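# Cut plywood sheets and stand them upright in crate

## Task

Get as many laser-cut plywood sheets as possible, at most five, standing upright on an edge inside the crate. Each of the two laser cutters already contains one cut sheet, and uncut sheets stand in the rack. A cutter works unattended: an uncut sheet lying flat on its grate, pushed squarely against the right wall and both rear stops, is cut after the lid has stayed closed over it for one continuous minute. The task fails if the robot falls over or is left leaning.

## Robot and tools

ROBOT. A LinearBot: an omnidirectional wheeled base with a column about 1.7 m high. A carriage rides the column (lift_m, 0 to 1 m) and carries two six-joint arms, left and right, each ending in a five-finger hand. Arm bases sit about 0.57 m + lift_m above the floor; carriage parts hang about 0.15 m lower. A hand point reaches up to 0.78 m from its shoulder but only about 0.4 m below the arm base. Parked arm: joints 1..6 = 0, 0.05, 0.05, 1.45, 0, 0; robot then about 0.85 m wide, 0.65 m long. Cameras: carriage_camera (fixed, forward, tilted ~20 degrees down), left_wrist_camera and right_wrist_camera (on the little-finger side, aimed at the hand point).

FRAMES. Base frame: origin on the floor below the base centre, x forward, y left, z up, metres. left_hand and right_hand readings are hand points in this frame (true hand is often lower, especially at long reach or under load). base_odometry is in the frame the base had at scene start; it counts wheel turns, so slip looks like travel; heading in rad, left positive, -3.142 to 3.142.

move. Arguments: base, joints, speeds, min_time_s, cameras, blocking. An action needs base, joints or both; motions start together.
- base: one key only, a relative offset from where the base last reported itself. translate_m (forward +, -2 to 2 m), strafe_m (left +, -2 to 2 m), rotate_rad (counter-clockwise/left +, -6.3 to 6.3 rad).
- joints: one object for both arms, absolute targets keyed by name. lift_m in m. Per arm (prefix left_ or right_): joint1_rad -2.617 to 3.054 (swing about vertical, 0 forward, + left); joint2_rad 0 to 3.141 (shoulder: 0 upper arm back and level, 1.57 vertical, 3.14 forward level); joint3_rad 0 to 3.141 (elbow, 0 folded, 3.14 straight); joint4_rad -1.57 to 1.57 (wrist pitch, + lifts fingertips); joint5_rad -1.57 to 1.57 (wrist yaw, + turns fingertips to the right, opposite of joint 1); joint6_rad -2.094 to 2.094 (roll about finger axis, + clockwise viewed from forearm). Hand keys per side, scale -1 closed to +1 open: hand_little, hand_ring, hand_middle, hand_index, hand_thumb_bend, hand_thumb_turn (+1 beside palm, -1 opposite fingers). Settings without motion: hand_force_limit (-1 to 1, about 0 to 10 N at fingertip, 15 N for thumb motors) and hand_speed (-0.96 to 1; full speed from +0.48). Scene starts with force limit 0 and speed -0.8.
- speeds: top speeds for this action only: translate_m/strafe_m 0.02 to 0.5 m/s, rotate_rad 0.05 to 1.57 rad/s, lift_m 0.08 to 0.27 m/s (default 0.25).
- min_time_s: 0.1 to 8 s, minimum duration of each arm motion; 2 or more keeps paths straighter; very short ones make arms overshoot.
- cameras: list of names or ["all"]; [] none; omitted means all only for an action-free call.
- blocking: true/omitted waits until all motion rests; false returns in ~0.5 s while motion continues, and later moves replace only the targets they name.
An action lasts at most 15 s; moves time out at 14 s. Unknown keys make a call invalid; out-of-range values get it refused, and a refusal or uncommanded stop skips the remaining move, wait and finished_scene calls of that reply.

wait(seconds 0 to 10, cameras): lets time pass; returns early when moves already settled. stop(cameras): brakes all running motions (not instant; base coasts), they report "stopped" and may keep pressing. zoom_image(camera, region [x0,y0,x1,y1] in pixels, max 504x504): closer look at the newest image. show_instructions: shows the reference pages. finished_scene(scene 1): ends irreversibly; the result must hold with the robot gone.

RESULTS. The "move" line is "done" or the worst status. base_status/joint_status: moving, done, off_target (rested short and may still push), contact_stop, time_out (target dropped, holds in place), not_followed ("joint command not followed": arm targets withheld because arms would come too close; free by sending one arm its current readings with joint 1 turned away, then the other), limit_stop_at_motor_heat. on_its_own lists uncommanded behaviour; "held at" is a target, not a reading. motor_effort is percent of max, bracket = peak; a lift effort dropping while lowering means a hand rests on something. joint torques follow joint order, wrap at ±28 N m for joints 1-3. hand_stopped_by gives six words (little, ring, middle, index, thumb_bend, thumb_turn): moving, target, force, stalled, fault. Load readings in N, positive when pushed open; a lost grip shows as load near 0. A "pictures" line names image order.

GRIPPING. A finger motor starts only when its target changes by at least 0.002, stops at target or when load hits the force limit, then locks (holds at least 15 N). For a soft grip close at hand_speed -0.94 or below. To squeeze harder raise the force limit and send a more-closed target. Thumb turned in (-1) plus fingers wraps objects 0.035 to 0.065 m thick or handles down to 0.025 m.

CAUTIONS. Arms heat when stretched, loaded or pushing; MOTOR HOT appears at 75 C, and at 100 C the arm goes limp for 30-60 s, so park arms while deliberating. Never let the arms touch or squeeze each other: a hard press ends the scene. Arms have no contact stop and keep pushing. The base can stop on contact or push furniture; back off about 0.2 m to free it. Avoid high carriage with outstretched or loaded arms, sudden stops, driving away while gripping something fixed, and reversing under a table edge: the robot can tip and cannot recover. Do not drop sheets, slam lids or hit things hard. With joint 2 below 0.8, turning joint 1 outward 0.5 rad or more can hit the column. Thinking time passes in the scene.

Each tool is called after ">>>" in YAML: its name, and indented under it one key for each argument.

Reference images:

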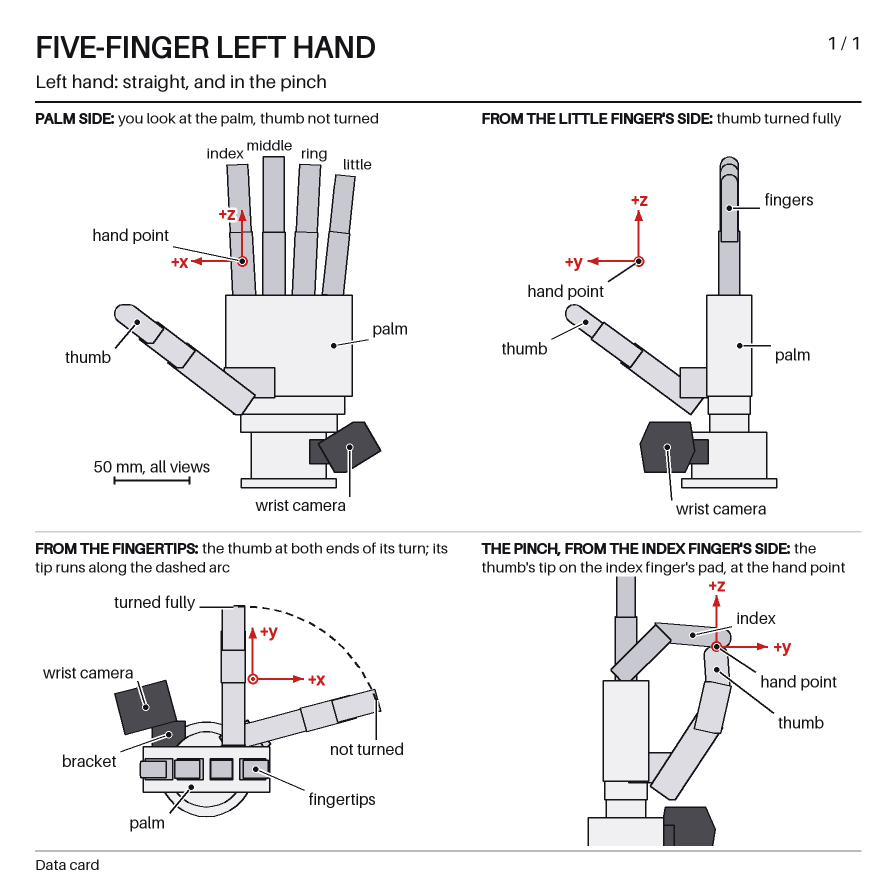

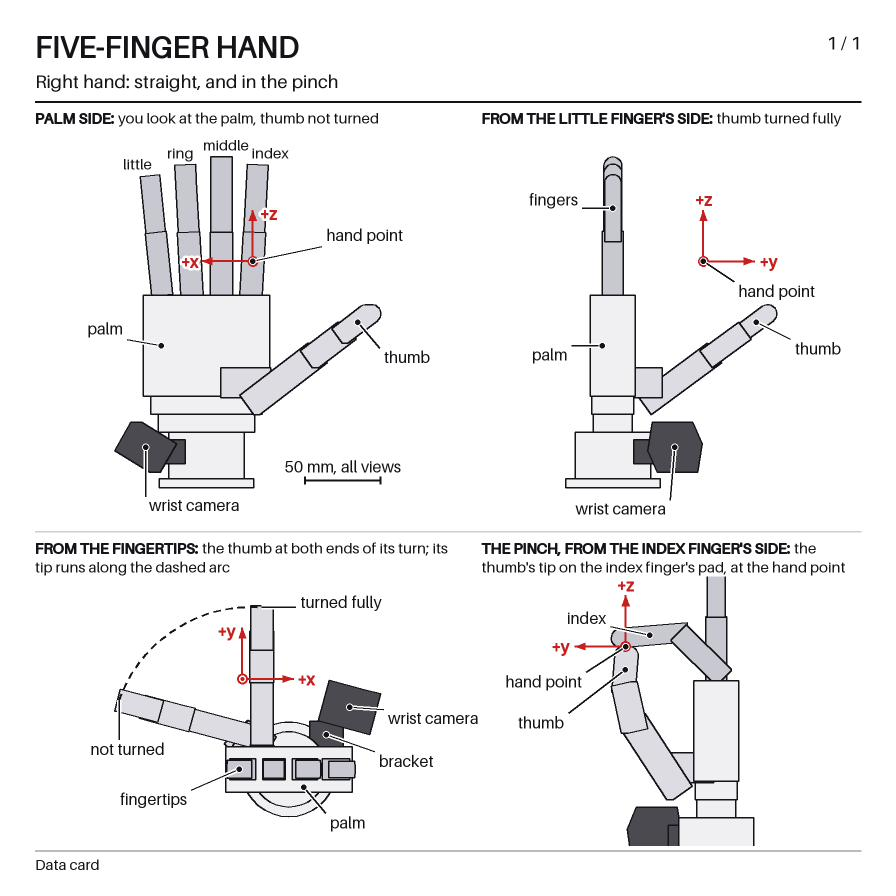

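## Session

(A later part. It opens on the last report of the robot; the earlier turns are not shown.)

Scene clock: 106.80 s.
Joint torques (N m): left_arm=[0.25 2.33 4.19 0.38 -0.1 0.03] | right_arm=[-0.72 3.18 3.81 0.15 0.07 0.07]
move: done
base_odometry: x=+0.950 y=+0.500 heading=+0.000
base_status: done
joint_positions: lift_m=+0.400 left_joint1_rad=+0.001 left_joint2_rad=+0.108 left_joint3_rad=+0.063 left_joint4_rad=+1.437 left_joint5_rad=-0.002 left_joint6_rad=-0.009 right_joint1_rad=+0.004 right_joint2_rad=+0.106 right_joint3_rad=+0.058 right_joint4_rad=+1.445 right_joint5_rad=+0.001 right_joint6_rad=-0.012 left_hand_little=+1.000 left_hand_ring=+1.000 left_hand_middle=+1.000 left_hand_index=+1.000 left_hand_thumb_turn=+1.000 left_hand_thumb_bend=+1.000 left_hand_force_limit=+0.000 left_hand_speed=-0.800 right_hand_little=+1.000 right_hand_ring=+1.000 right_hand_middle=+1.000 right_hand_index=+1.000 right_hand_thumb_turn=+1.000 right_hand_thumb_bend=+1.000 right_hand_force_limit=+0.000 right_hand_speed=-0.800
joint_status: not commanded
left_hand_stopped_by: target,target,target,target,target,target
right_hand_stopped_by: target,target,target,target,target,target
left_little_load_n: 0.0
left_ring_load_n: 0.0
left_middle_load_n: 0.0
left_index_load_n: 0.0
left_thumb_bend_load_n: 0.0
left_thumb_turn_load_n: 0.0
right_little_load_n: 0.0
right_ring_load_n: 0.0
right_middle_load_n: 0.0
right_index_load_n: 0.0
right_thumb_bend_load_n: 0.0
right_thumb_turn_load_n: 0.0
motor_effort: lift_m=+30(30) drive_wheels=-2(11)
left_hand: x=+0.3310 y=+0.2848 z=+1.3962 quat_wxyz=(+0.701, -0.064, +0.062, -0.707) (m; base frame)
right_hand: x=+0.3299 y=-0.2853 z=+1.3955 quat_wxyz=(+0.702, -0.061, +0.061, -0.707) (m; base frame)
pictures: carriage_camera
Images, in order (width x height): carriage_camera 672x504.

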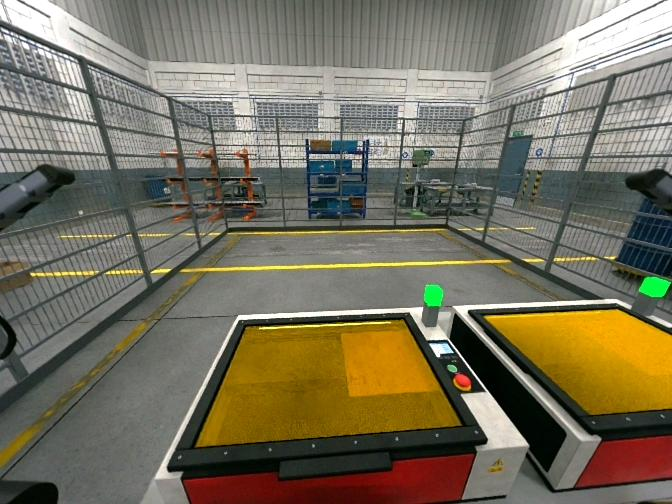

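>>> move:
  base: {"translate_m": -0.45}
  joints: {"lift_m": 0.25}

>>> move:
  base: {"strafe_m": -0.285}

Scene clock: 150.70 s.
Joint torques (N m): left_arm=[0.24 2.51 4.68 0.3 -0.1 0.03] | right_arm=[-0.68 3.36 4.3 0.09 0.07 0.07]
move: done
base_odometry: x=+0.500 y=+0.500 heading=+0.000
base_status: done
joint_positions: lift_m=+0.250 left_joint1_rad=+0.001 left_joint2_rad=+0.107 left_joint3_rad=+0.057 left_joint4_rad=+1.442 left_joint5_rad=-0.002 left_joint6_rad=-0.009 right_joint1_rad=+0.004 right_joint2_rad=+0.104 right_joint3_rad=+0.052 right_joint4_rad=+1.450 right_joint5_rad=+0.001 right_joint6_rad=-0.012 left_hand_little=+1.000 left_hand_ring=+1.000 left_hand_middle=+1.000 left_hand_index=+1.000 left_hand_thumb_turn=+1.000 left_hand_thumb_bend=+1.000 left_hand_force_limit=+0.000 left_hand_speed=-0.800 right_hand_little=+1.000 right_hand_ring=+1.000 right_hand_middle=+1.000 right_hand_index=+1.000 right_hand_thumb_turn=+1.000 right_hand_thumb_bend=+1.000 right_hand_force_limit=+0.000 right_hand_speed=-0.800
joint_status: all done
left_hand_stopped_by: target,target,target,target,target,target
right_hand_stopped_by: target,target,target,target,target,target
left_little_load_n: 0.0
left_ring_load_n: 0.0
left_middle_load_n: 0.0
left_index_load_n: 0.0
left_thumb_bend_load_n: 0.0
left_thumb_turn_load_n: 0.0
right_little_load_n: 0.0
right_ring_load_n: 0.0
right_middle_load_n: 0.0
right_index_load_n: 0.0
right_thumb_bend_load_n: 0.0
right_thumb_turn_load_n: 0.0
motor_effort: lift_m=+30(30) drive_wheels=+0(14)
left_hand: x=+0.3307 y=+0.2847 z=+1.2450 quat_wxyz=(+0.701, -0.064, +0.062, -0.707) (m; base frame)
right_hand: x=+0.3301 y=-0.2854 z=+1.2440 quat_wxyz=(+0.702, -0.061, +0.061, -0.707) (m; base frame)
pictures: none

Scene clock: 153.13 s.
Joint torques (N m): left_arm=[0.24 2.51 4.7 0.3 -0.11 0.03] | right_arm=[-0.65 3.37 4.3 0.09 0.09 0.07]
move: done
base_odometry: x=+0.500 y=+0.215 heading=+0.000
base_status: done
joint_positions: lift_m=+0.250 left_joint1_rad=+0.001 left_joint2_rad=+0.107 left_joint3_rad=+0.057 left_joint4_rad=+1.442 left_joint5_rad=-0.002 left_joint6_rad=-0.009 right_joint1_rad=+0.004 right_joint2_rad=+0.104 right_joint3_rad=+0.052 right_joint4_rad=+1.450 right_joint5_rad=+0.001 right_joint6_rad=-0.012 left_hand_little=+1.000 left_hand_ring=+1.000 left_hand_middle=+1.000 left_hand_index=+1.000 left_hand_thumb_turn=+1.000 left_hand_thumb_bend=+1.000 left_hand_force_limit=+0.000 left_hand_speed=-0.800 right_hand_little=+1.000 right_hand_ring=+1.000 right_hand_middle=+1.000 right_hand_index=+1.000 right_hand_thumb_turn=+1.000 right_hand_thumb_bend=+1.000 right_hand_force_limit=+0.000 right_hand_speed=-0.800
joint_status: not commanded
left_hand_stopped_by: target,target,target,target,target,target
right_hand_stopped_by: target,target,target,target,target,target
left_little_load_n: 0.0
left_ring_load_n: 0.0
left_middle_load_n: -0.5
left_index_load_n: 0.0
left_thumb_bend_load_n: 0.0
left_thumb_turn_load_n: 0.0
right_little_load_n: 0.5
right_ring_load_n: 0.0
right_middle_load_n: 0.0
right_index_load_n: 0.0
right_thumb_bend_load_n: 0.0
right_thumb_turn_load_n: 0.0
motor_effort: lift_m=+30(30) drive_wheels=-1(9)
left_hand: x=+0.3307 y=+0.2847 z=+1.2450 quat_wxyz=(+0.702, -0.064, +0.062, -0.707) (m; base frame)
right_hand: x=+0.3301 y=-0.2853 z=+1.2440 quat_wxyz=(+0.702, -0.061, +0.061, -0.707) (m; base frame)
pictures: none

>>> move:
  base: {"translate_m": -0.1}
  joints: {"left_joint1_rad": 0.0, "left_joint2_rad": 2.916, "left_joint3_rad": 1.664, "left_joint4_rad": 1.252, "left_joint5_rad": 0, "left_joint6_rad": 0}
  min_time_s: 2
  cameras: ["carriage_camera", "left_wrist_camera"]

Scene clock: 162.07 s.
Joint torques (N m): left_arm=[0.21 -7.9 4.78 0.87 -0.1 -0.17] | right_arm=[-0.69 3.37 4.31 0.09 0.07 0.07]
move: off_target
base_odometry: x=+0.400 y=+0.215 heading=+0.000
base_status: done
joint_positions: lift_m=+0.250 left_joint1_rad=+0.001 left_joint2_rad=+2.867 left_joint3_rad=+1.666 left_joint4_rad=+1.389 left_joint5_rad=-0.002 left_joint6_rad=+0.007 right_joint1_rad=+0.004 right_joint2_rad=+0.104 right_joint3_rad=+0.052 right_joint4_rad=+1.450 right_joint5_rad=+0.001 right_joint6_rad=-0.012 left_hand_little=+1.000 left_hand_ring=+1.000 left_hand_middle=+1.000 left_hand_index=+1.000 left_hand_thumb_turn=+1.000 left_hand_thumb_bend=+1.000 left_hand_force_limit=+0.000 left_hand_speed=-0.800 right_hand_little=+1.000 right_hand_ring=+1.000 right_hand_middle=+1.000 right_hand_index=+1.000 right_hand_thumb_turn=+1.000 right_hand_thumb_bend=+1.000 right_hand_force_limit=+0.000 right_hand_speed=-0.800
joint_status: left_joint4_rad off_target (ended at +1.388, target +1.252); the others done
left_hand_stopped_by: target,target,target,target,target,target
right_hand_stopped_by: target,target,target,target,target,target
left_little_load_n: 0.5
left_ring_load_n: 0.0
left_middle_load_n: 0.0
left_index_load_n: 0.0
left_thumb_bend_load_n: 0.0
left_thumb_turn_load_n: 0.0
right_little_load_n: 0.0
right_ring_load_n: 0.0
right_middle_load_n: 0.0
right_index_load_n: 0.0
right_thumb_bend_load_n: 0.0
right_thumb_turn_load_n: 0.0
motor_effort: lift_m=+30(30) drive_wheels=+1(9)
left_hand: x=+0.9127 y=+0.2863 z=+0.7713 quat_wxyz=(+0.547, -0.450, +0.452, -0.542) (m; base frame)
right_hand: x=+0.3300 y=-0.2853 z=+1.2440 quat_wxyz=(+0.702, -0.061, +0.061, -0.707) (m; base frame)
pictures: carriage_camera, left_wrist_camera
Images, in order (width x height): carriage_camera 672x504, left_wrist_camera 672x504.

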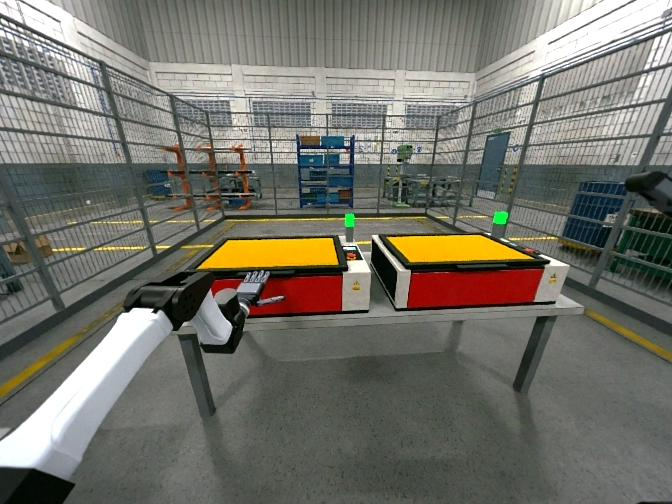

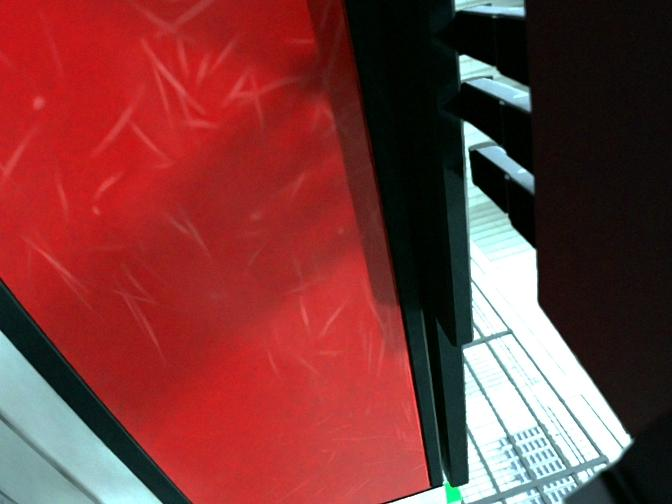

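>>> move:
  joints: {"left_joint2_rad": 2.916, "left_joint3_rad": 1.70, "left_joint4_rad": 1.2}
  cameras: ["left_wrist_camera"]

>>> zoom_image:
  camera: "left_wrist_camera"
  region: [330, 0, 672, 504]

Scene clock: 167.77 s.
Joint torques (N m): left_arm=[0.23 -8.47 5.38 0.56 -0.11 -0.16] | right_arm=[-0.69 3.37 4.31 0.09 0.07 0.07]
move: off_target
base_odometry: x=+0.400 y=+0.215 heading=+0.000
base_status: not commanded
joint_positions: lift_m=+0.250 left_joint1_rad=+0.001 left_joint2_rad=+2.873 left_joint3_rad=+1.696 left_joint4_rad=+1.362 left_joint5_rad=-0.002 left_joint6_rad=+0.007 right_joint1_rad=+0.004 right_joint2_rad=+0.104 right_joint3_rad=+0.052 right_joint4_rad=+1.450 right_joint5_rad=+0.001 right_joint6_rad=-0.012 left_hand_little=+1.000 left_hand_ring=+1.000 left_hand_middle=+1.000 left_hand_index=+1.000 left_hand_thumb_turn=+1.000 left_hand_thumb_bend=+1.000 left_hand_force_limit=+0.000 left_hand_speed=-0.800 right_hand_little=+1.000 right_hand_ring=+1.000 right_hand_middle=+1.000 right_hand_index=+1.000 right_hand_thumb_turn=+1.000 right_hand_thumb_bend=+1.000 right_hand_force_limit=+0.000 right_hand_speed=-0.800
joint_status: left_joint4_rad off_target (ended at +1.362, target +1.200); the others done
left_hand_stopped_by: target,target,target,target,target,target
right_hand_stopped_by: target,target,target,target,target,target
left_little_load_n: 0.0
left_ring_load_n: 0.0
left_middle_load_n: 0.0
left_index_load_n: 0.0
left_thumb_bend_load_n: 0.0
left_thumb_turn_load_n: 0.0
right_little_load_n: 0.0
right_ring_load_n: 0.0
right_middle_load_n: 0.0
right_index_load_n: 0.0
right_thumb_bend_load_n: 0.0
right_thumb_turn_load_n: 0.0
motor_effort: lift_m=+30(30) drive_wheels=+1(1)
left_hand: x=+0.9181 y=+0.2863 z=+0.7727 quat_wxyz=(+0.547, -0.451, +0.452, -0.542) (m; base frame)
right_hand: x=+0.3300 y=-0.2853 z=+1.2440 quat_wxyz=(+0.702, -0.061, +0.061, -0.707) (m; base frame)
pictures: left_wrist_camera
Images, in order (width x height): left_wrist_camera 672x504.

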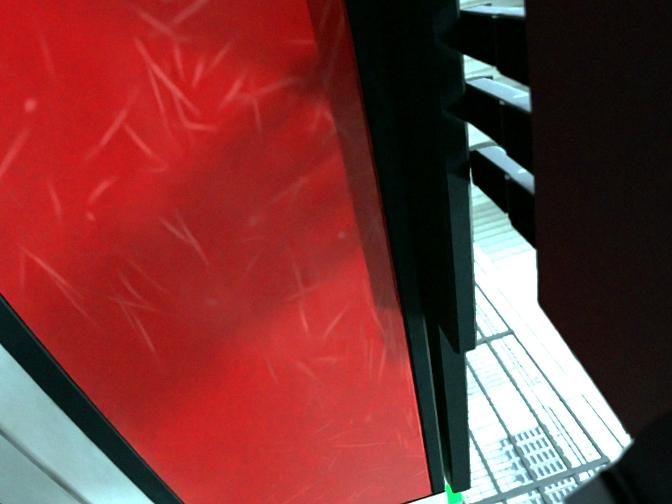

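Scaled by 1.000.

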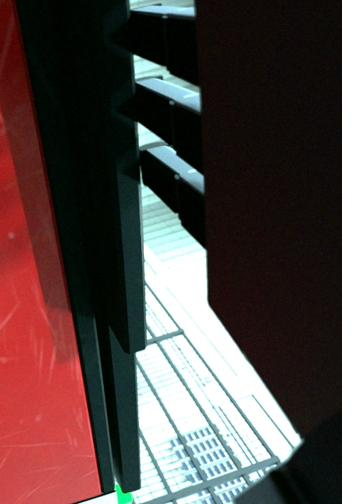

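>>> move:
  base: {"translate_m": -0.08}
  speeds: {"translate_m": 0.1}
  cameras: ["left_wrist_camera", "carriage_camera"]

>>> zoom_image:
  camera: "carriage_camera"
  region: [180, 220, 400, 360]

Scene clock: 176.80 s.
Joint torques (N m): left_arm=[0.21 -11.37 4.62 2.38 -0.1 -0.16] | right_arm=[-0.7 3.36 4.3 0.09 0.07 0.07]
move: done
base_odometry: x=+0.320 y=+0.215 heading=+0.000
base_status: done
joint_positions: lift_m=+0.250 left_joint1_rad=+0.001 left_joint2_rad=+2.907 left_joint3_rad=+1.705 left_joint4_rad=+1.211 left_joint5_rad=-0.002 left_joint6_rad=+0.007 right_joint1_rad=+0.004 right_joint2_rad=+0.104 right_joint3_rad=+0.052 right_joint4_rad=+1.450 right_joint5_rad=+0.001 right_joint6_rad=-0.012 left_hand_little=+1.000 left_hand_ring=+1.000 left_hand_middle=+1.000 left_hand_index=+1.000 left_hand_thumb_turn=+1.000 left_hand_thumb_bend=+1.000 left_hand_force_limit=+0.000 left_hand_speed=-0.800 right_hand_little=+1.000 right_hand_ring=+1.000 right_hand_middle=+1.000 right_hand_index=+1.000 right_hand_thumb_turn=+1.000 right_hand_thumb_bend=+1.000 right_hand_force_limit=+0.000 right_hand_speed=-0.800
joint_status: not commanded
left_hand_stopped_by: target,target,target,target,target,target
right_hand_stopped_by: target,target,target,target,target,target
left_little_load_n: 0.0
left_ring_load_n: 0.0
left_middle_load_n: 0.0
left_index_load_n: 0.0
left_thumb_bend_load_n: 0.0
left_thumb_turn_load_n: 0.0
right_little_load_n: 0.0
right_ring_load_n: 0.0
right_middle_load_n: 0.0
right_index_load_n: 0.0
right_thumb_bend_load_n: 0.0
right_thumb_turn_load_n: 0.0
on_its_own: left_joint4_rad moved -0.151 to your old target +1.200
motor_effort: lift_m=+30(30) drive_wheels=+0(10)
left_hand: x=+0.9090 y=+0.2863 z=+0.7120 quat_wxyz=(+0.505, -0.497, +0.499, -0.500) (m; base frame)
right_hand: x=+0.3300 y=-0.2853 z=+1.2440 quat_wxyz=(+0.702, -0.061, +0.061, -0.707) (m; base frame)
pictures: carriage_camera, left_wrist_camera
Images, in order (width x height): carriage_camera 672x504, left_wrist_camera 672x504.

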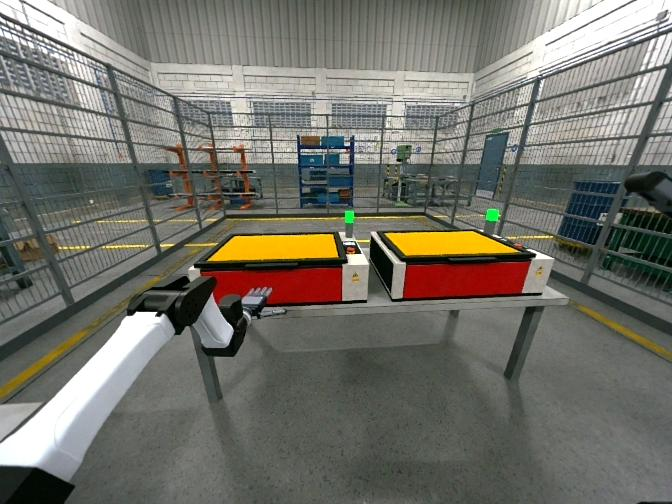

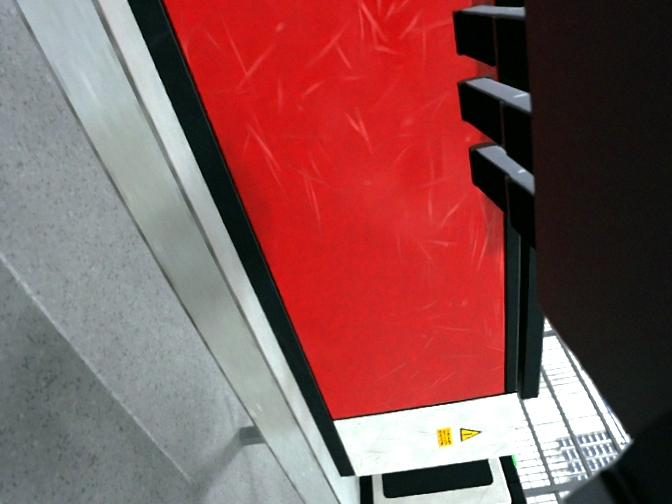

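Scaled by 2.291 from the camera's 672x504 image, which has a finer 960x720 frame.

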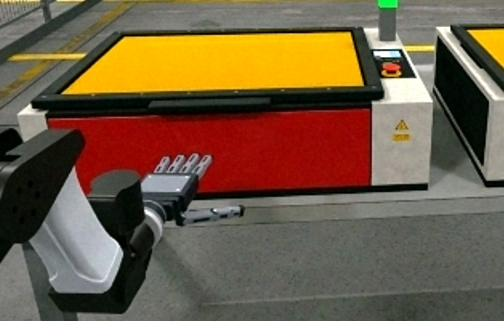

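>>> move:
  base: {"translate_m": 0.07}
  speeds: {"translate_m": 0.1}
  cameras: ["left_wrist_camera"]

>>> move:
  base: {"translate_m": 0.03}
  speeds: {"translate_m": 0.1}
  cameras: ["left_wrist_camera"]

Scene clock: 185.50 s.
Joint torques (N m): left_arm=[0.21 -11.34 4.63 2.39 -0.1 -0.17] | right_arm=[-0.69 3.38 4.3 0.09 0.07 0.07]
move: done
base_odometry: x=+0.390 y=+0.215 heading=+0.000
base_status: done
joint_positions: lift_m=+0.250 left_joint1_rad=+0.001 left_joint2_rad=+2.907 left_joint3_rad=+1.705 left_joint4_rad=+1.210 left_joint5_rad=-0.002 left_joint6_rad=+0.007 right_joint1_rad=+0.004 right_joint2_rad=+0.104 right_joint3_rad=+0.052 right_joint4_rad=+1.450 right_joint5_rad=+0.001 right_joint6_rad=-0.012 left_hand_little=+1.000 left_hand_ring=+1.000 left_hand_middle=+1.000 left_hand_index=+1.000 left_hand_thumb_turn=+1.000 left_hand_thumb_bend=+1.000 left_hand_force_limit=+0.000 left_hand_speed=-0.800 right_hand_little=+1.000 right_hand_ring=+1.000 right_hand_middle=+1.000 right_hand_index=+1.000 right_hand_thumb_turn=+1.000 right_hand_thumb_bend=+1.000 right_hand_force_limit=+0.000 right_hand_speed=-0.800
joint_status: not commanded
left_hand_stopped_by: target,target,target,target,target,target
right_hand_stopped_by: target,target,target,target,target,target
left_little_load_n: -0.5
left_ring_load_n: 0.0
left_middle_load_n: 0.0
left_index_load_n: 0.0
left_thumb_bend_load_n: 0.0
left_thumb_turn_load_n: 0.0
right_little_load_n: 0.0
right_ring_load_n: 0.0
right_middle_load_n: 0.0
right_index_load_n: 0.0
right_thumb_bend_load_n: 0.0
right_thumb_turn_load_n: 0.0
motor_effort: lift_m=+30(30) drive_wheels=+3(7)
left_hand: x=+0.9089 y=+0.2863 z=+0.7116 quat_wxyz=(+0.504, -0.497, +0.499, -0.499) (m; base frame)
right_hand: x=+0.3300 y=-0.2853 z=+1.2440 quat_wxyz=(+0.702, -0.061, +0.061, -0.707) (m; base frame)
pictures: left_wrist_camera
Images, in order (width x height): left_wrist_camera 672x504.

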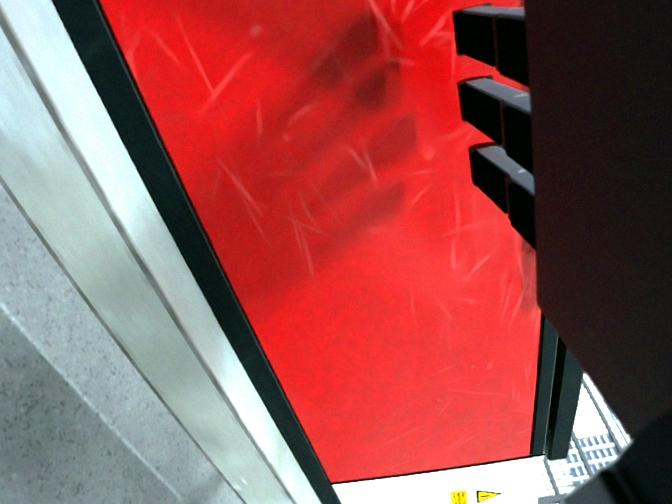

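Scene clock: 186.50 s.
Joint torques (N m): left_arm=[0.2 -12.22 7.77 1.39 -0.19 -0.16] | right_arm=[-0.69 3.37 4.3 0.12 0.08 0.07]
move: done
base_odometry: x=+0.420 y=+0.215 heading=+0.000
base_status: done
joint_positions: lift_m=+0.250 left_joint1_rad=+0.001 left_joint2_rad=+2.921 left_joint3_rad=+1.665 left_joint4_rad=+1.297 left_joint5_rad=+0.006 left_joint6_rad=+0.006 right_joint1_rad=+0.004 right_joint2_rad=+0.104 right_joint3_rad=+0.052 right_joint4_rad=+1.448 right_joint5_rad=+0.001 right_joint6_rad=-0.012 left_hand_little=+1.000 left_hand_ring=+1.000 left_hand_middle=+1.000 left_hand_index=+1.000 left_hand_thumb_turn=+1.000 left_hand_thumb_bend=+1.000 left_hand_force_limit=+0.000 left_hand_speed=-0.800 right_hand_little=+1.000 right_hand_ring=+1.000 right_hand_middle=+1.000 right_hand_index=+1.000 right_hand_thumb_turn=+1.000 right_hand_thumb_bend=+1.000 right_hand_force_limit=+0.000 right_hand_speed=-0.800
joint_status: not commanded
left_hand_stopped_by: target,target,target,target,target,target
right_hand_stopped_by: target,target,target,target,target,target
left_little_load_n: 0.0
left_ring_load_n: 0.0
left_middle_load_n: 0.5
left_index_load_n: 0.0
left_thumb_bend_load_n: 0.0
left_thumb_turn_load_n: -0.5
right_little_load_n: -0.5
right_ring_load_n: 0.0
right_middle_load_n: 0.0
right_index_load_n: 0.0
right_thumb_bend_load_n: 0.0
right_thumb_turn_load_n: 0.0
motor_effort: lift_m=+30(30) drive_wheels=-3(6)
left_hand: x=+0.8999 y=+0.2847 z=+0.7094 quat_wxyz=(+0.510, -0.487, +0.493, -0.510) (m; base frame)
right_hand: x=+0.3307 y=-0.2853 z=+1.2437 quat_wxyz=(+0.702, -0.062, +0.062, -0.707) (m; base frame)
pictures: left_wrist_camera
Images, in order (width x height): left_wrist_camera 672x504.

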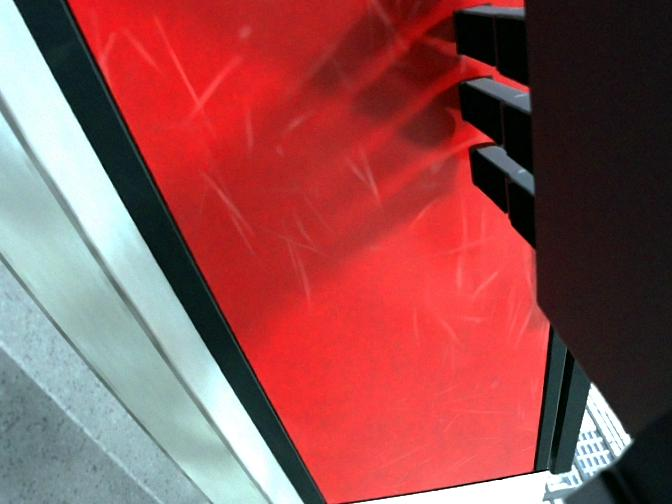

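>>> move:
  base: {"translate_m": -0.015}
  speeds: {"translate_m": 0.1}

>>> move:
  joints: {"lift_m": 0.28}
  speeds: {"lift_m": 0.08}
  cameras: ["left_wrist_camera"]

Scene clock: 192.83 s.
Joint torques (N m): left_arm=[0.18 -12.57 6.78 2.36 -0.18 -0.16] | right_arm=[-0.69 3.36 4.3 0.1 0.08 0.07]
move: done
base_odometry: x=+0.405 y=+0.215 heading=+0.000
base_status: done
joint_positions: lift_m=+0.250 left_joint1_rad=+0.001 left_joint2_rad=+2.921 left_joint3_rad=+1.678 left_joint4_rad=+1.215 left_joint5_rad=+0.006 left_joint6_rad=+0.006 right_joint1_rad=+0.004 right_joint2_rad=+0.104 right_joint3_rad=+0.052 right_joint4_rad=+1.449 right_joint5_rad=+0.001 right_joint6_rad=-0.012 left_hand_little=+1.000 left_hand_ring=+1.000 left_hand_middle=+1.000 left_hand_index=+1.000 left_hand_thumb_turn=+1.000 left_hand_thumb_bend=+1.000 left_hand_force_limit=+0.000 left_hand_speed=-0.800 right_hand_little=+1.000 right_hand_ring=+1.000 right_hand_middle=+1.000 right_hand_index=+1.000 right_hand_thumb_turn=+1.000 right_hand_thumb_bend=+1.000 right_hand_force_limit=+0.000 right_hand_speed=-0.800
joint_status: not commanded
left_hand_stopped_by: target,target,target,target,target,target
right_hand_stopped_by: target,target,target,target,target,target
left_little_load_n: 0.0
left_ring_load_n: 0.0
left_middle_load_n: 0.0
left_index_load_n: 0.0
left_thumb_bend_load_n: 0.0
left_thumb_turn_load_n: 0.0
right_little_load_n: 0.0
right_ring_load_n: 0.0
right_middle_load_n: 0.0
right_index_load_n: 0.0
right_thumb_bend_load_n: 0.0
right_thumb_turn_load_n: 0.0
motor_effort: lift_m=+30(30) drive_wheels=+2(8)
left_hand: x=+0.8986 y=+0.2847 z=+0.6924 quat_wxyz=(+0.493, -0.504, +0.510, -0.493) (m; base frame)
right_hand: x=+0.3302 y=-0.2853 z=+1.2439 quat_wxyz=(+0.702, -0.061, +0.061, -0.707) (m; base frame)
pictures: none

Scene clock: 193.57 s.
Joint torques (N m): left_arm=[0.21 -12.42 6.52 2.45 -0.18 -0.17] | right_arm=[-0.69 3.47 4.36 0.1 0.07 0.07]
move: done
base_odometry: x=+0.405 y=+0.215 heading=+0.000
base_status: not commanded
joint_positions: lift_m=+0.280 left_joint1_rad=+0.001 left_joint2_rad=+2.921 left_joint3_rad=+1.681 left_joint4_rad=+1.202 left_joint5_rad=+0.006 left_joint6_rad=+0.006 right_joint1_rad=+0.004 right_joint2_rad=+0.103 right_joint3_rad=+0.051 right_joint4_rad=+1.449 right_joint5_rad=+0.001 right_joint6_rad=-0.012 left_hand_little=+1.000 left_hand_ring=+1.000 left_hand_middle=+1.000 left_hand_index=+1.000 left_hand_thumb_turn=+1.000 left_hand_thumb_bend=+1.000 left_hand_force_limit=+0.000 left_hand_speed=-0.800 right_hand_little=+1.000 right_hand_ring=+1.000 right_hand_middle=+1.000 right_hand_index=+1.000 right_hand_thumb_turn=+1.000 right_hand_thumb_bend=+1.000 right_hand_force_limit=+0.000 right_hand_speed=-0.800
joint_status: all done
left_hand_stopped_by: target,target,target,target,target,target
right_hand_stopped_by: target,target,target,target,target,target
left_little_load_n: 0.5
left_ring_load_n: 0.0
left_middle_load_n: 0.0
left_index_load_n: 0.0
left_thumb_bend_load_n: 0.0
left_thumb_turn_load_n: -0.5
right_little_load_n: 0.0
right_ring_load_n: 0.0
right_middle_load_n: 0.0
right_index_load_n: 0.0
right_thumb_bend_load_n: 0.0
right_thumb_turn_load_n: 0.0
motor_effort: lift_m=+36(43) drive_wheels=+2(2)
left_hand: x=+0.8986 y=+0.2847 z=+0.7198 quat_wxyz=(+0.491, -0.506, +0.512, -0.490) (m; base frame)
right_hand: x=+0.3302 y=-0.2853 z=+1.2731 quat_wxyz=(+0.702, -0.061, +0.061, -0.707) (m; base frame)
pictures: left_wrist_camera
Images, in order (width x height): left_wrist_camera 672x504.

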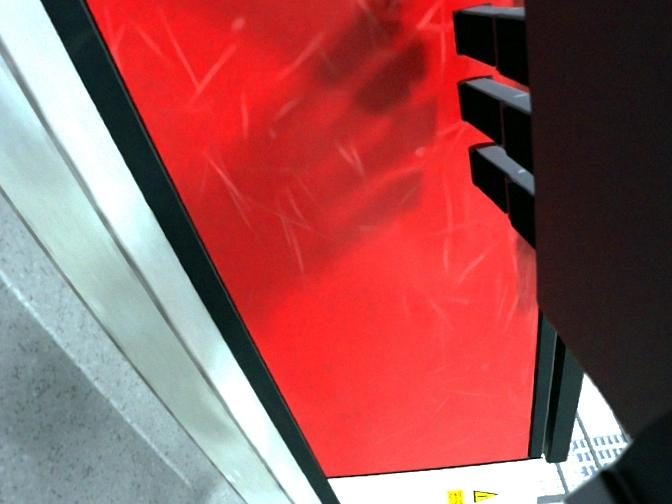

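>>> move:
  joints: {"lift_m": 0.30}
  speeds: {"lift_m": 0.08}
  cameras: ["left_wrist_camera"]

>>> move:
  joints: {"lift_m": 0.32}
  speeds: {"lift_m": 0.08}
  cameras: ["left_wrist_camera"]

Scene clock: 196.37 s.
Joint torques (N m): left_arm=[0.28 -12.42 6.3 2.52 -0.18 -0.16] | right_arm=[-0.68 3.47 4.34 0.09 0.08 0.07]
move: done
base_odometry: x=+0.405 y=+0.215 heading=+0.000
base_status: not commanded
joint_positions: lift_m=+0.300 left_joint1_rad=+0.001 left_joint2_rad=+2.921 left_joint3_rad=+1.684 left_joint4_rad=+1.199 left_joint5_rad=+0.006 left_joint6_rad=+0.006 right_joint1_rad=+0.004 right_joint2_rad=+0.103 right_joint3_rad=+0.051 right_joint4_rad=+1.449 right_joint5_rad=+0.001 right_joint6_rad=-0.012 left_hand_little=+1.000 left_hand_ring=+1.000 left_hand_middle=+1.000 left_hand_index=+1.000 left_hand_thumb_turn=+1.000 left_hand_thumb_bend=+1.000 left_hand_force_limit=+0.000 left_hand_speed=-0.800 right_hand_little=+1.000 right_hand_ring=+1.000 right_hand_middle=+1.000 right_hand_index=+1.000 right_hand_thumb_turn=+1.000 right_hand_thumb_bend=+1.000 right_hand_force_limit=+0.000 right_hand_speed=-0.800
joint_status: all done
left_hand_stopped_by: target,target,target,target,target,target
right_hand_stopped_by: target,target,target,target,target,target
left_little_load_n: 0.0
left_ring_load_n: 0.0
left_middle_load_n: 0.0
left_index_load_n: 0.0
left_thumb_bend_load_n: 0.0
left_thumb_turn_load_n: 0.0
right_little_load_n: 0.0
right_ring_load_n: 0.0
right_middle_load_n: 0.0
right_index_load_n: 0.0
right_thumb_bend_load_n: 0.0
right_thumb_turn_load_n: 0.0
motor_effort: lift_m=+36(44) drive_wheels=+0(2)
left_hand: x=+0.8991 y=+0.2847 z=+0.7400 quat_wxyz=(+0.490, -0.507, +0.513, -0.490) (m; base frame)
right_hand: x=+0.3303 y=-0.2853 z=+1.2931 quat_wxyz=(+0.702, -0.061, +0.061, -0.707) (m; base frame)
pictures: left_wrist_camera
Images, in order (width x height): left_wrist_camera 672x504.

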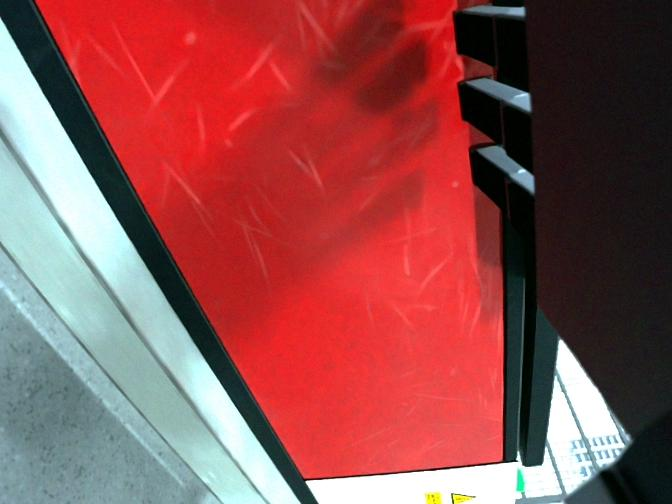

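Scene clock: 197.03 s.
Joint torques (N m): left_arm=[0.13 -12.52 6.16 2.51 -0.18 -0.16] | right_arm=[-0.7 3.44 4.36 0.1 0.08 0.07]
move: done
base_odometry: x=+0.405 y=+0.215 heading=+0.000
base_status: not commanded
joint_positions: lift_m=+0.320 left_joint1_rad=+0.001 left_joint2_rad=+2.921 left_joint3_rad=+1.685 left_joint4_rad=+1.199 left_joint5_rad=+0.006 left_joint6_rad=+0.006 right_joint1_rad=+0.004 right_joint2_rad=+0.103 right_joint3_rad=+0.051 right_joint4_rad=+1.449 right_joint5_rad=+0.001 right_joint6_rad=-0.012 left_hand_little=+1.000 left_hand_ring=+1.000 left_hand_middle=+1.000 left_hand_index=+1.000 left_hand_thumb_turn=+1.000 left_hand_thumb_bend=+1.000 left_hand_force_limit=+0.000 left_hand_speed=-0.800 right_hand_little=+1.000 right_hand_ring=+1.000 right_hand_middle=+1.000 right_hand_index=+1.000 right_hand_thumb_turn=+1.000 right_hand_thumb_bend=+1.000 right_hand_force_limit=+0.000 right_hand_speed=-0.800
joint_status: all done
left_hand_stopped_by: target,target,target,target,target,target
right_hand_stopped_by: target,target,target,target,target,target
left_little_load_n: 0.0
left_ring_load_n: 0.0
left_middle_load_n: 0.0
left_index_load_n: 0.0
left_thumb_bend_load_n: 0.0
left_thumb_turn_load_n: 0.0
right_little_load_n: 0.0
right_ring_load_n: 0.0
right_middle_load_n: 0.0
right_index_load_n: 0.0
right_thumb_bend_load_n: 0.0
right_thumb_turn_load_n: 0.0
motor_effort: lift_m=+36(43) drive_wheels=+0(2)
left_hand: x=+0.8996 y=+0.2847 z=+0.7606 quat_wxyz=(+0.491, -0.506, +0.512, -0.490) (m; base frame)
right_hand: x=+0.3303 y=-0.2853 z=+1.3131 quat_wxyz=(+0.702, -0.061, +0.061, -0.707) (m; base frame)
pictures: left_wrist_camera
Images, in order (width x height): left_wrist_camera 672x504.

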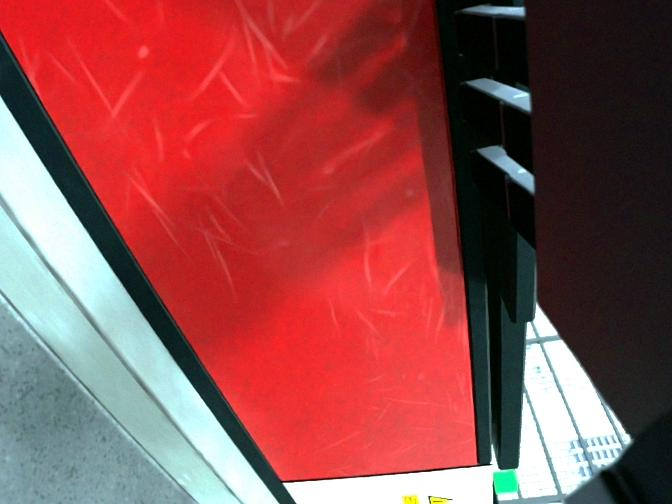

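>>> move:
  joints: {"lift_m": 0.34}
  speeds: {"lift_m": 0.08}
  cameras: ["left_wrist_camera"]

>>> move:
  joints: {"lift_m": 0.36}
  speeds: {"lift_m": 0.08}
  cameras: ["left_wrist_camera", "carriage_camera"]

Scene clock: 200.33 s.
Joint torques (N m): left_arm=[0.2 -12.48 6.11 3.01 -0.18 -0.17] | right_arm=[-0.69 3.44 4.34 0.11 0.07 0.07]
move: done
base_odometry: x=+0.405 y=+0.215 heading=+0.000
base_status: not commanded
joint_positions: lift_m=+0.340 left_joint1_rad=+0.001 left_joint2_rad=+2.921 left_joint3_rad=+1.685 left_joint4_rad=+1.156 left_joint5_rad=+0.006 left_joint6_rad=+0.006 right_joint1_rad=+0.004 right_joint2_rad=+0.103 right_joint3_rad=+0.051 right_joint4_rad=+1.449 right_joint5_rad=+0.001 right_joint6_rad=-0.012 left_hand_little=+1.000 left_hand_ring=+1.000 left_hand_middle=+1.000 left_hand_index=+1.000 left_hand_thumb_turn=+1.000 left_hand_thumb_bend=+1.000 left_hand_force_limit=+0.000 left_hand_speed=-0.800 right_hand_little=+1.000 right_hand_ring=+1.000 right_hand_middle=+1.000 right_hand_index=+1.000 right_hand_thumb_turn=+1.000 right_hand_thumb_bend=+1.000 right_hand_force_limit=+0.000 right_hand_speed=-0.800
joint_status: all done
left_hand_stopped_by: target,target,target,target,target,target
right_hand_stopped_by: target,target,target,target,target,target
left_little_load_n: -0.5
left_ring_load_n: -1.0
left_middle_load_n: 0.0
left_index_load_n: 0.0
left_thumb_bend_load_n: -0.5
left_thumb_turn_load_n: 0.0
right_little_load_n: 0.0
right_ring_load_n: 0.0
right_middle_load_n: 0.0
right_index_load_n: 0.0
right_thumb_bend_load_n: 0.0
right_thumb_turn_load_n: -0.5
motor_effort: lift_m=+36(43) drive_wheels=+1(2)
left_hand: x=+0.8963 y=+0.2847 z=+0.7692 quat_wxyz=(+0.480, -0.517, +0.523, -0.479) (m; base frame)
right_hand: x=+0.3303 y=-0.2853 z=+1.3331 quat_wxyz=(+0.702, -0.061, +0.061, -0.707) (m; base frame)
pictures: left_wrist_camera
Images, in order (width x height): left_wrist_camera 672x504.

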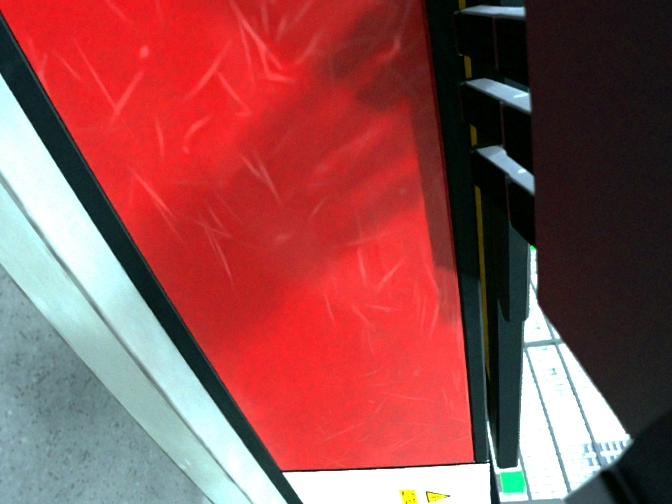

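Scene clock: 201.00 s.
Joint torques (N m): left_arm=[0.23 -12.49 6.19 3.28 -0.18 -0.15] | right_arm=[-0.69 3.41 4.34 0.1 0.07 0.07]
move: done
base_odometry: x=+0.405 y=+0.215 heading=+0.000
base_status: not commanded
joint_positions: lift_m=+0.360 left_joint1_rad=+0.001 left_joint2_rad=+2.921 left_joint3_rad=+1.685 left_joint4_rad=+1.132 left_joint5_rad=+0.006 left_joint6_rad=+0.005 right_joint1_rad=+0.004 right_joint2_rad=+0.103 right_joint3_rad=+0.051 right_joint4_rad=+1.449 right_joint5_rad=+0.001 right_joint6_rad=-0.012 left_hand_little=+1.000 left_hand_ring=+1.000 left_hand_middle=+1.000 left_hand_index=+1.000 left_hand_thumb_turn=+1.000 left_hand_thumb_bend=+1.000 left_hand_force_limit=+0.000 left_hand_speed=-0.800 right_hand_little=+1.000 right_hand_ring=+1.000 right_hand_middle=+1.000 right_hand_index=+1.000 right_hand_thumb_turn=+1.000 right_hand_thumb_bend=+1.000 right_hand_force_limit=+0.000 right_hand_speed=-0.800
joint_status: all done
left_hand_stopped_by: target,target,target,target,target,target
right_hand_stopped_by: target,target,target,target,target,target
left_little_load_n: 0.0
left_ring_load_n: -1.0
left_middle_load_n: -0.5
left_index_load_n: 0.0
left_thumb_bend_load_n: 0.0
left_thumb_turn_load_n: 0.0
right_little_load_n: 0.0
right_ring_load_n: 0.0
right_middle_load_n: -0.5
right_index_load_n: 0.0
right_thumb_bend_load_n: 0.0
right_thumb_turn_load_n: 0.0
motor_effort: lift_m=+36(43) drive_wheels=+1(2)
left_hand: x=+0.8943 y=+0.2846 z=+0.7830 quat_wxyz=(+0.473, -0.523, +0.528, -0.474) (m; base frame)
right_hand: x=+0.3303 y=-0.2853 z=+1.3531 quat_wxyz=(+0.702, -0.061, +0.061, -0.707) (m; base frame)
pictures: carriage_camera, left_wrist_camera
Images, in order (width x height): carriage_camera 672x504, left_wrist_camera 672x504.

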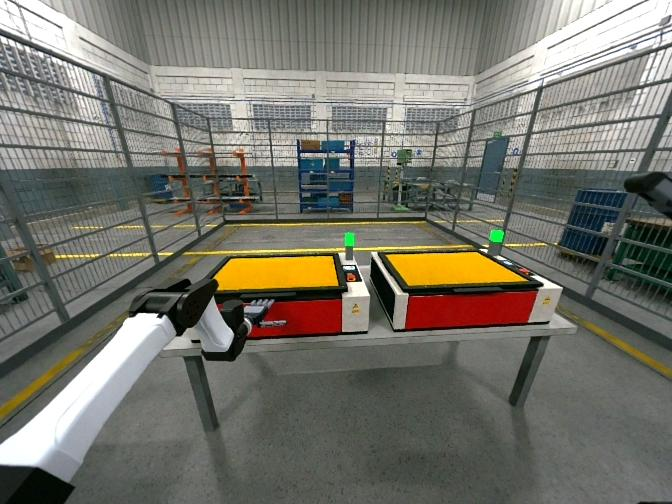

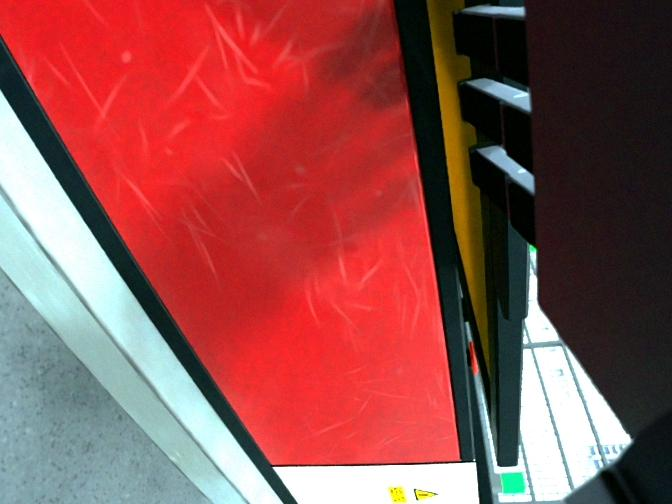

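>>> move:
  joints: {"lift_m": 0.42}
  speeds: {"lift_m": 0.08}
  cameras: ["left_wrist_camera"]

>>> move:
  base: {"translate_m": 0.06}
  speeds: {"translate_m": 0.08}
  cameras: ["left_wrist_camera"]

Scene clock: 206.77 s.
Joint torques (N m): left_arm=[0.21 -12.57 6.17 3.37 -0.18 -0.15] | right_arm=[-0.69 3.47 4.36 0.09 0.07 0.07]
move: done
base_odometry: x=+0.405 y=+0.215 heading=+0.000
base_status: not commanded
joint_positions: lift_m=+0.420 left_joint1_rad=+0.001 left_joint2_rad=+2.923 left_joint3_rad=+1.685 left_joint4_rad=+1.124 left_joint5_rad=+0.006 left_joint6_rad=+0.005 right_joint1_rad=+0.004 right_joint2_rad=+0.103 right_joint3_rad=+0.051 right_joint4_rad=+1.449 right_joint5_rad=+0.001 right_joint6_rad=-0.012 left_hand_little=+1.000 left_hand_ring=+1.000 left_hand_middle=+1.000 left_hand_index=+1.000 left_hand_thumb_turn=+1.000 left_hand_thumb_bend=+1.000 left_hand_force_limit=+0.000 left_hand_speed=-0.800 right_hand_little=+1.000 right_hand_ring=+1.000 right_hand_middle=+1.000 right_hand_index=+1.000 right_hand_thumb_turn=+1.000 right_hand_thumb_bend=+1.000 right_hand_force_limit=+0.000 right_hand_speed=-0.800
joint_status: all done
left_hand_stopped_by: target,target,target,target,target,target
right_hand_stopped_by: target,target,target,target,target,target
left_little_load_n: 0.0
left_ring_load_n: -1.5
left_middle_load_n: -0.5
left_index_load_n: 0.0
left_thumb_bend_load_n: 0.0
left_thumb_turn_load_n: 0.0
right_little_load_n: 0.5
right_ring_load_n: 0.0
right_middle_load_n: 0.0
right_index_load_n: 0.0
right_thumb_bend_load_n: 0.0
right_thumb_turn_load_n: 0.0
motor_effort: lift_m=+36(42) drive_wheels=+2(2)
left_hand: x=+0.8932 y=+0.2846 z=+0.8401 quat_wxyz=(+0.471, -0.525, +0.530, -0.471) (m; base frame)
right_hand: x=+0.3303 y=-0.2853 z=+1.4131 quat_wxyz=(+0.702, -0.061, +0.061, -0.707) (m; base frame)
pictures: left_wrist_camera
Images, in order (width x height): left_wrist_camera 672x504.

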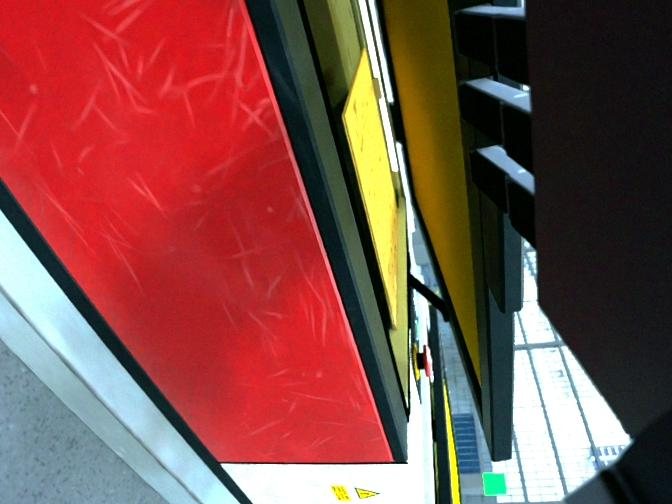

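Scene clock: 208.20 s.
Joint torques (N m): left_arm=[1.28 -15.08 10.15 3.82 0.11 -0.01] | right_arm=[-0.69 3.45 4.36 0.11 0.08 0.07]
move: done
base_odometry: x=+0.465 y=+0.215 heading=-0.001
base_status: done
joint_positions: lift_m=+0.420 left_joint1_rad=-0.012 left_joint2_rad=+2.957 left_joint3_rad=+1.635 left_joint4_rad=+1.085 left_joint5_rad=-0.024 left_joint6_rad=-0.008 right_joint1_rad=+0.004 right_joint2_rad=+0.103 right_joint3_rad=+0.051 right_joint4_rad=+1.448 right_joint5_rad=+0.001 right_joint6_rad=-0.012 left_hand_little=+1.000 left_hand_ring=+1.000 left_hand_middle=+1.000 left_hand_index=+1.000 left_hand_thumb_turn=+1.000 left_hand_thumb_bend=+1.000 left_hand_force_limit=+0.000 left_hand_speed=-0.800 right_hand_little=+1.000 right_hand_ring=+1.000 right_hand_middle=+1.000 right_hand_index=+1.000 right_hand_thumb_turn=+1.000 right_hand_thumb_bend=+1.000 right_hand_force_limit=+0.000 right_hand_speed=-0.800
joint_status: not commanded
left_hand_stopped_by: target,target,target,target,target,target
right_hand_stopped_by: target,target,target,target,target,target
left_little_load_n: -0.5
left_ring_load_n: -1.0
left_middle_load_n: 0.0
left_index_load_n: 0.0
left_thumb_bend_load_n: 0.0
left_thumb_turn_load_n: 0.0
right_little_load_n: 0.0
right_ring_load_n: 0.0
right_middle_load_n: 0.0
right_index_load_n: 0.0
right_thumb_bend_load_n: 0.0
right_thumb_turn_load_n: 0.0
motor_effort: lift_m=+36(36) drive_wheels=+6(10)
left_hand: x=+0.8641 y=+0.2814 z=+0.7892 quat_wxyz=(+0.440, -0.560, +0.551, -0.435) (m; base frame)
right_hand: x=+0.3307 y=-0.2853 z=+1.4129 quat_wxyz=(+0.702, -0.062, +0.062, -0.707) (m; base frame)
pictures: left_wrist_camera
Images, in order (width x height): left_wrist_camera 672x504.

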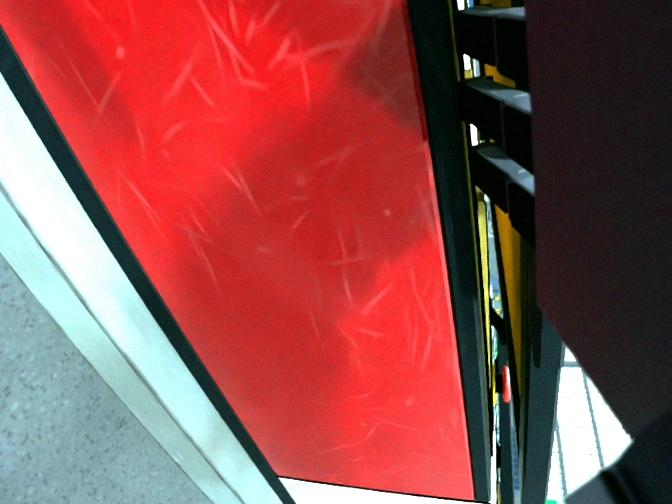

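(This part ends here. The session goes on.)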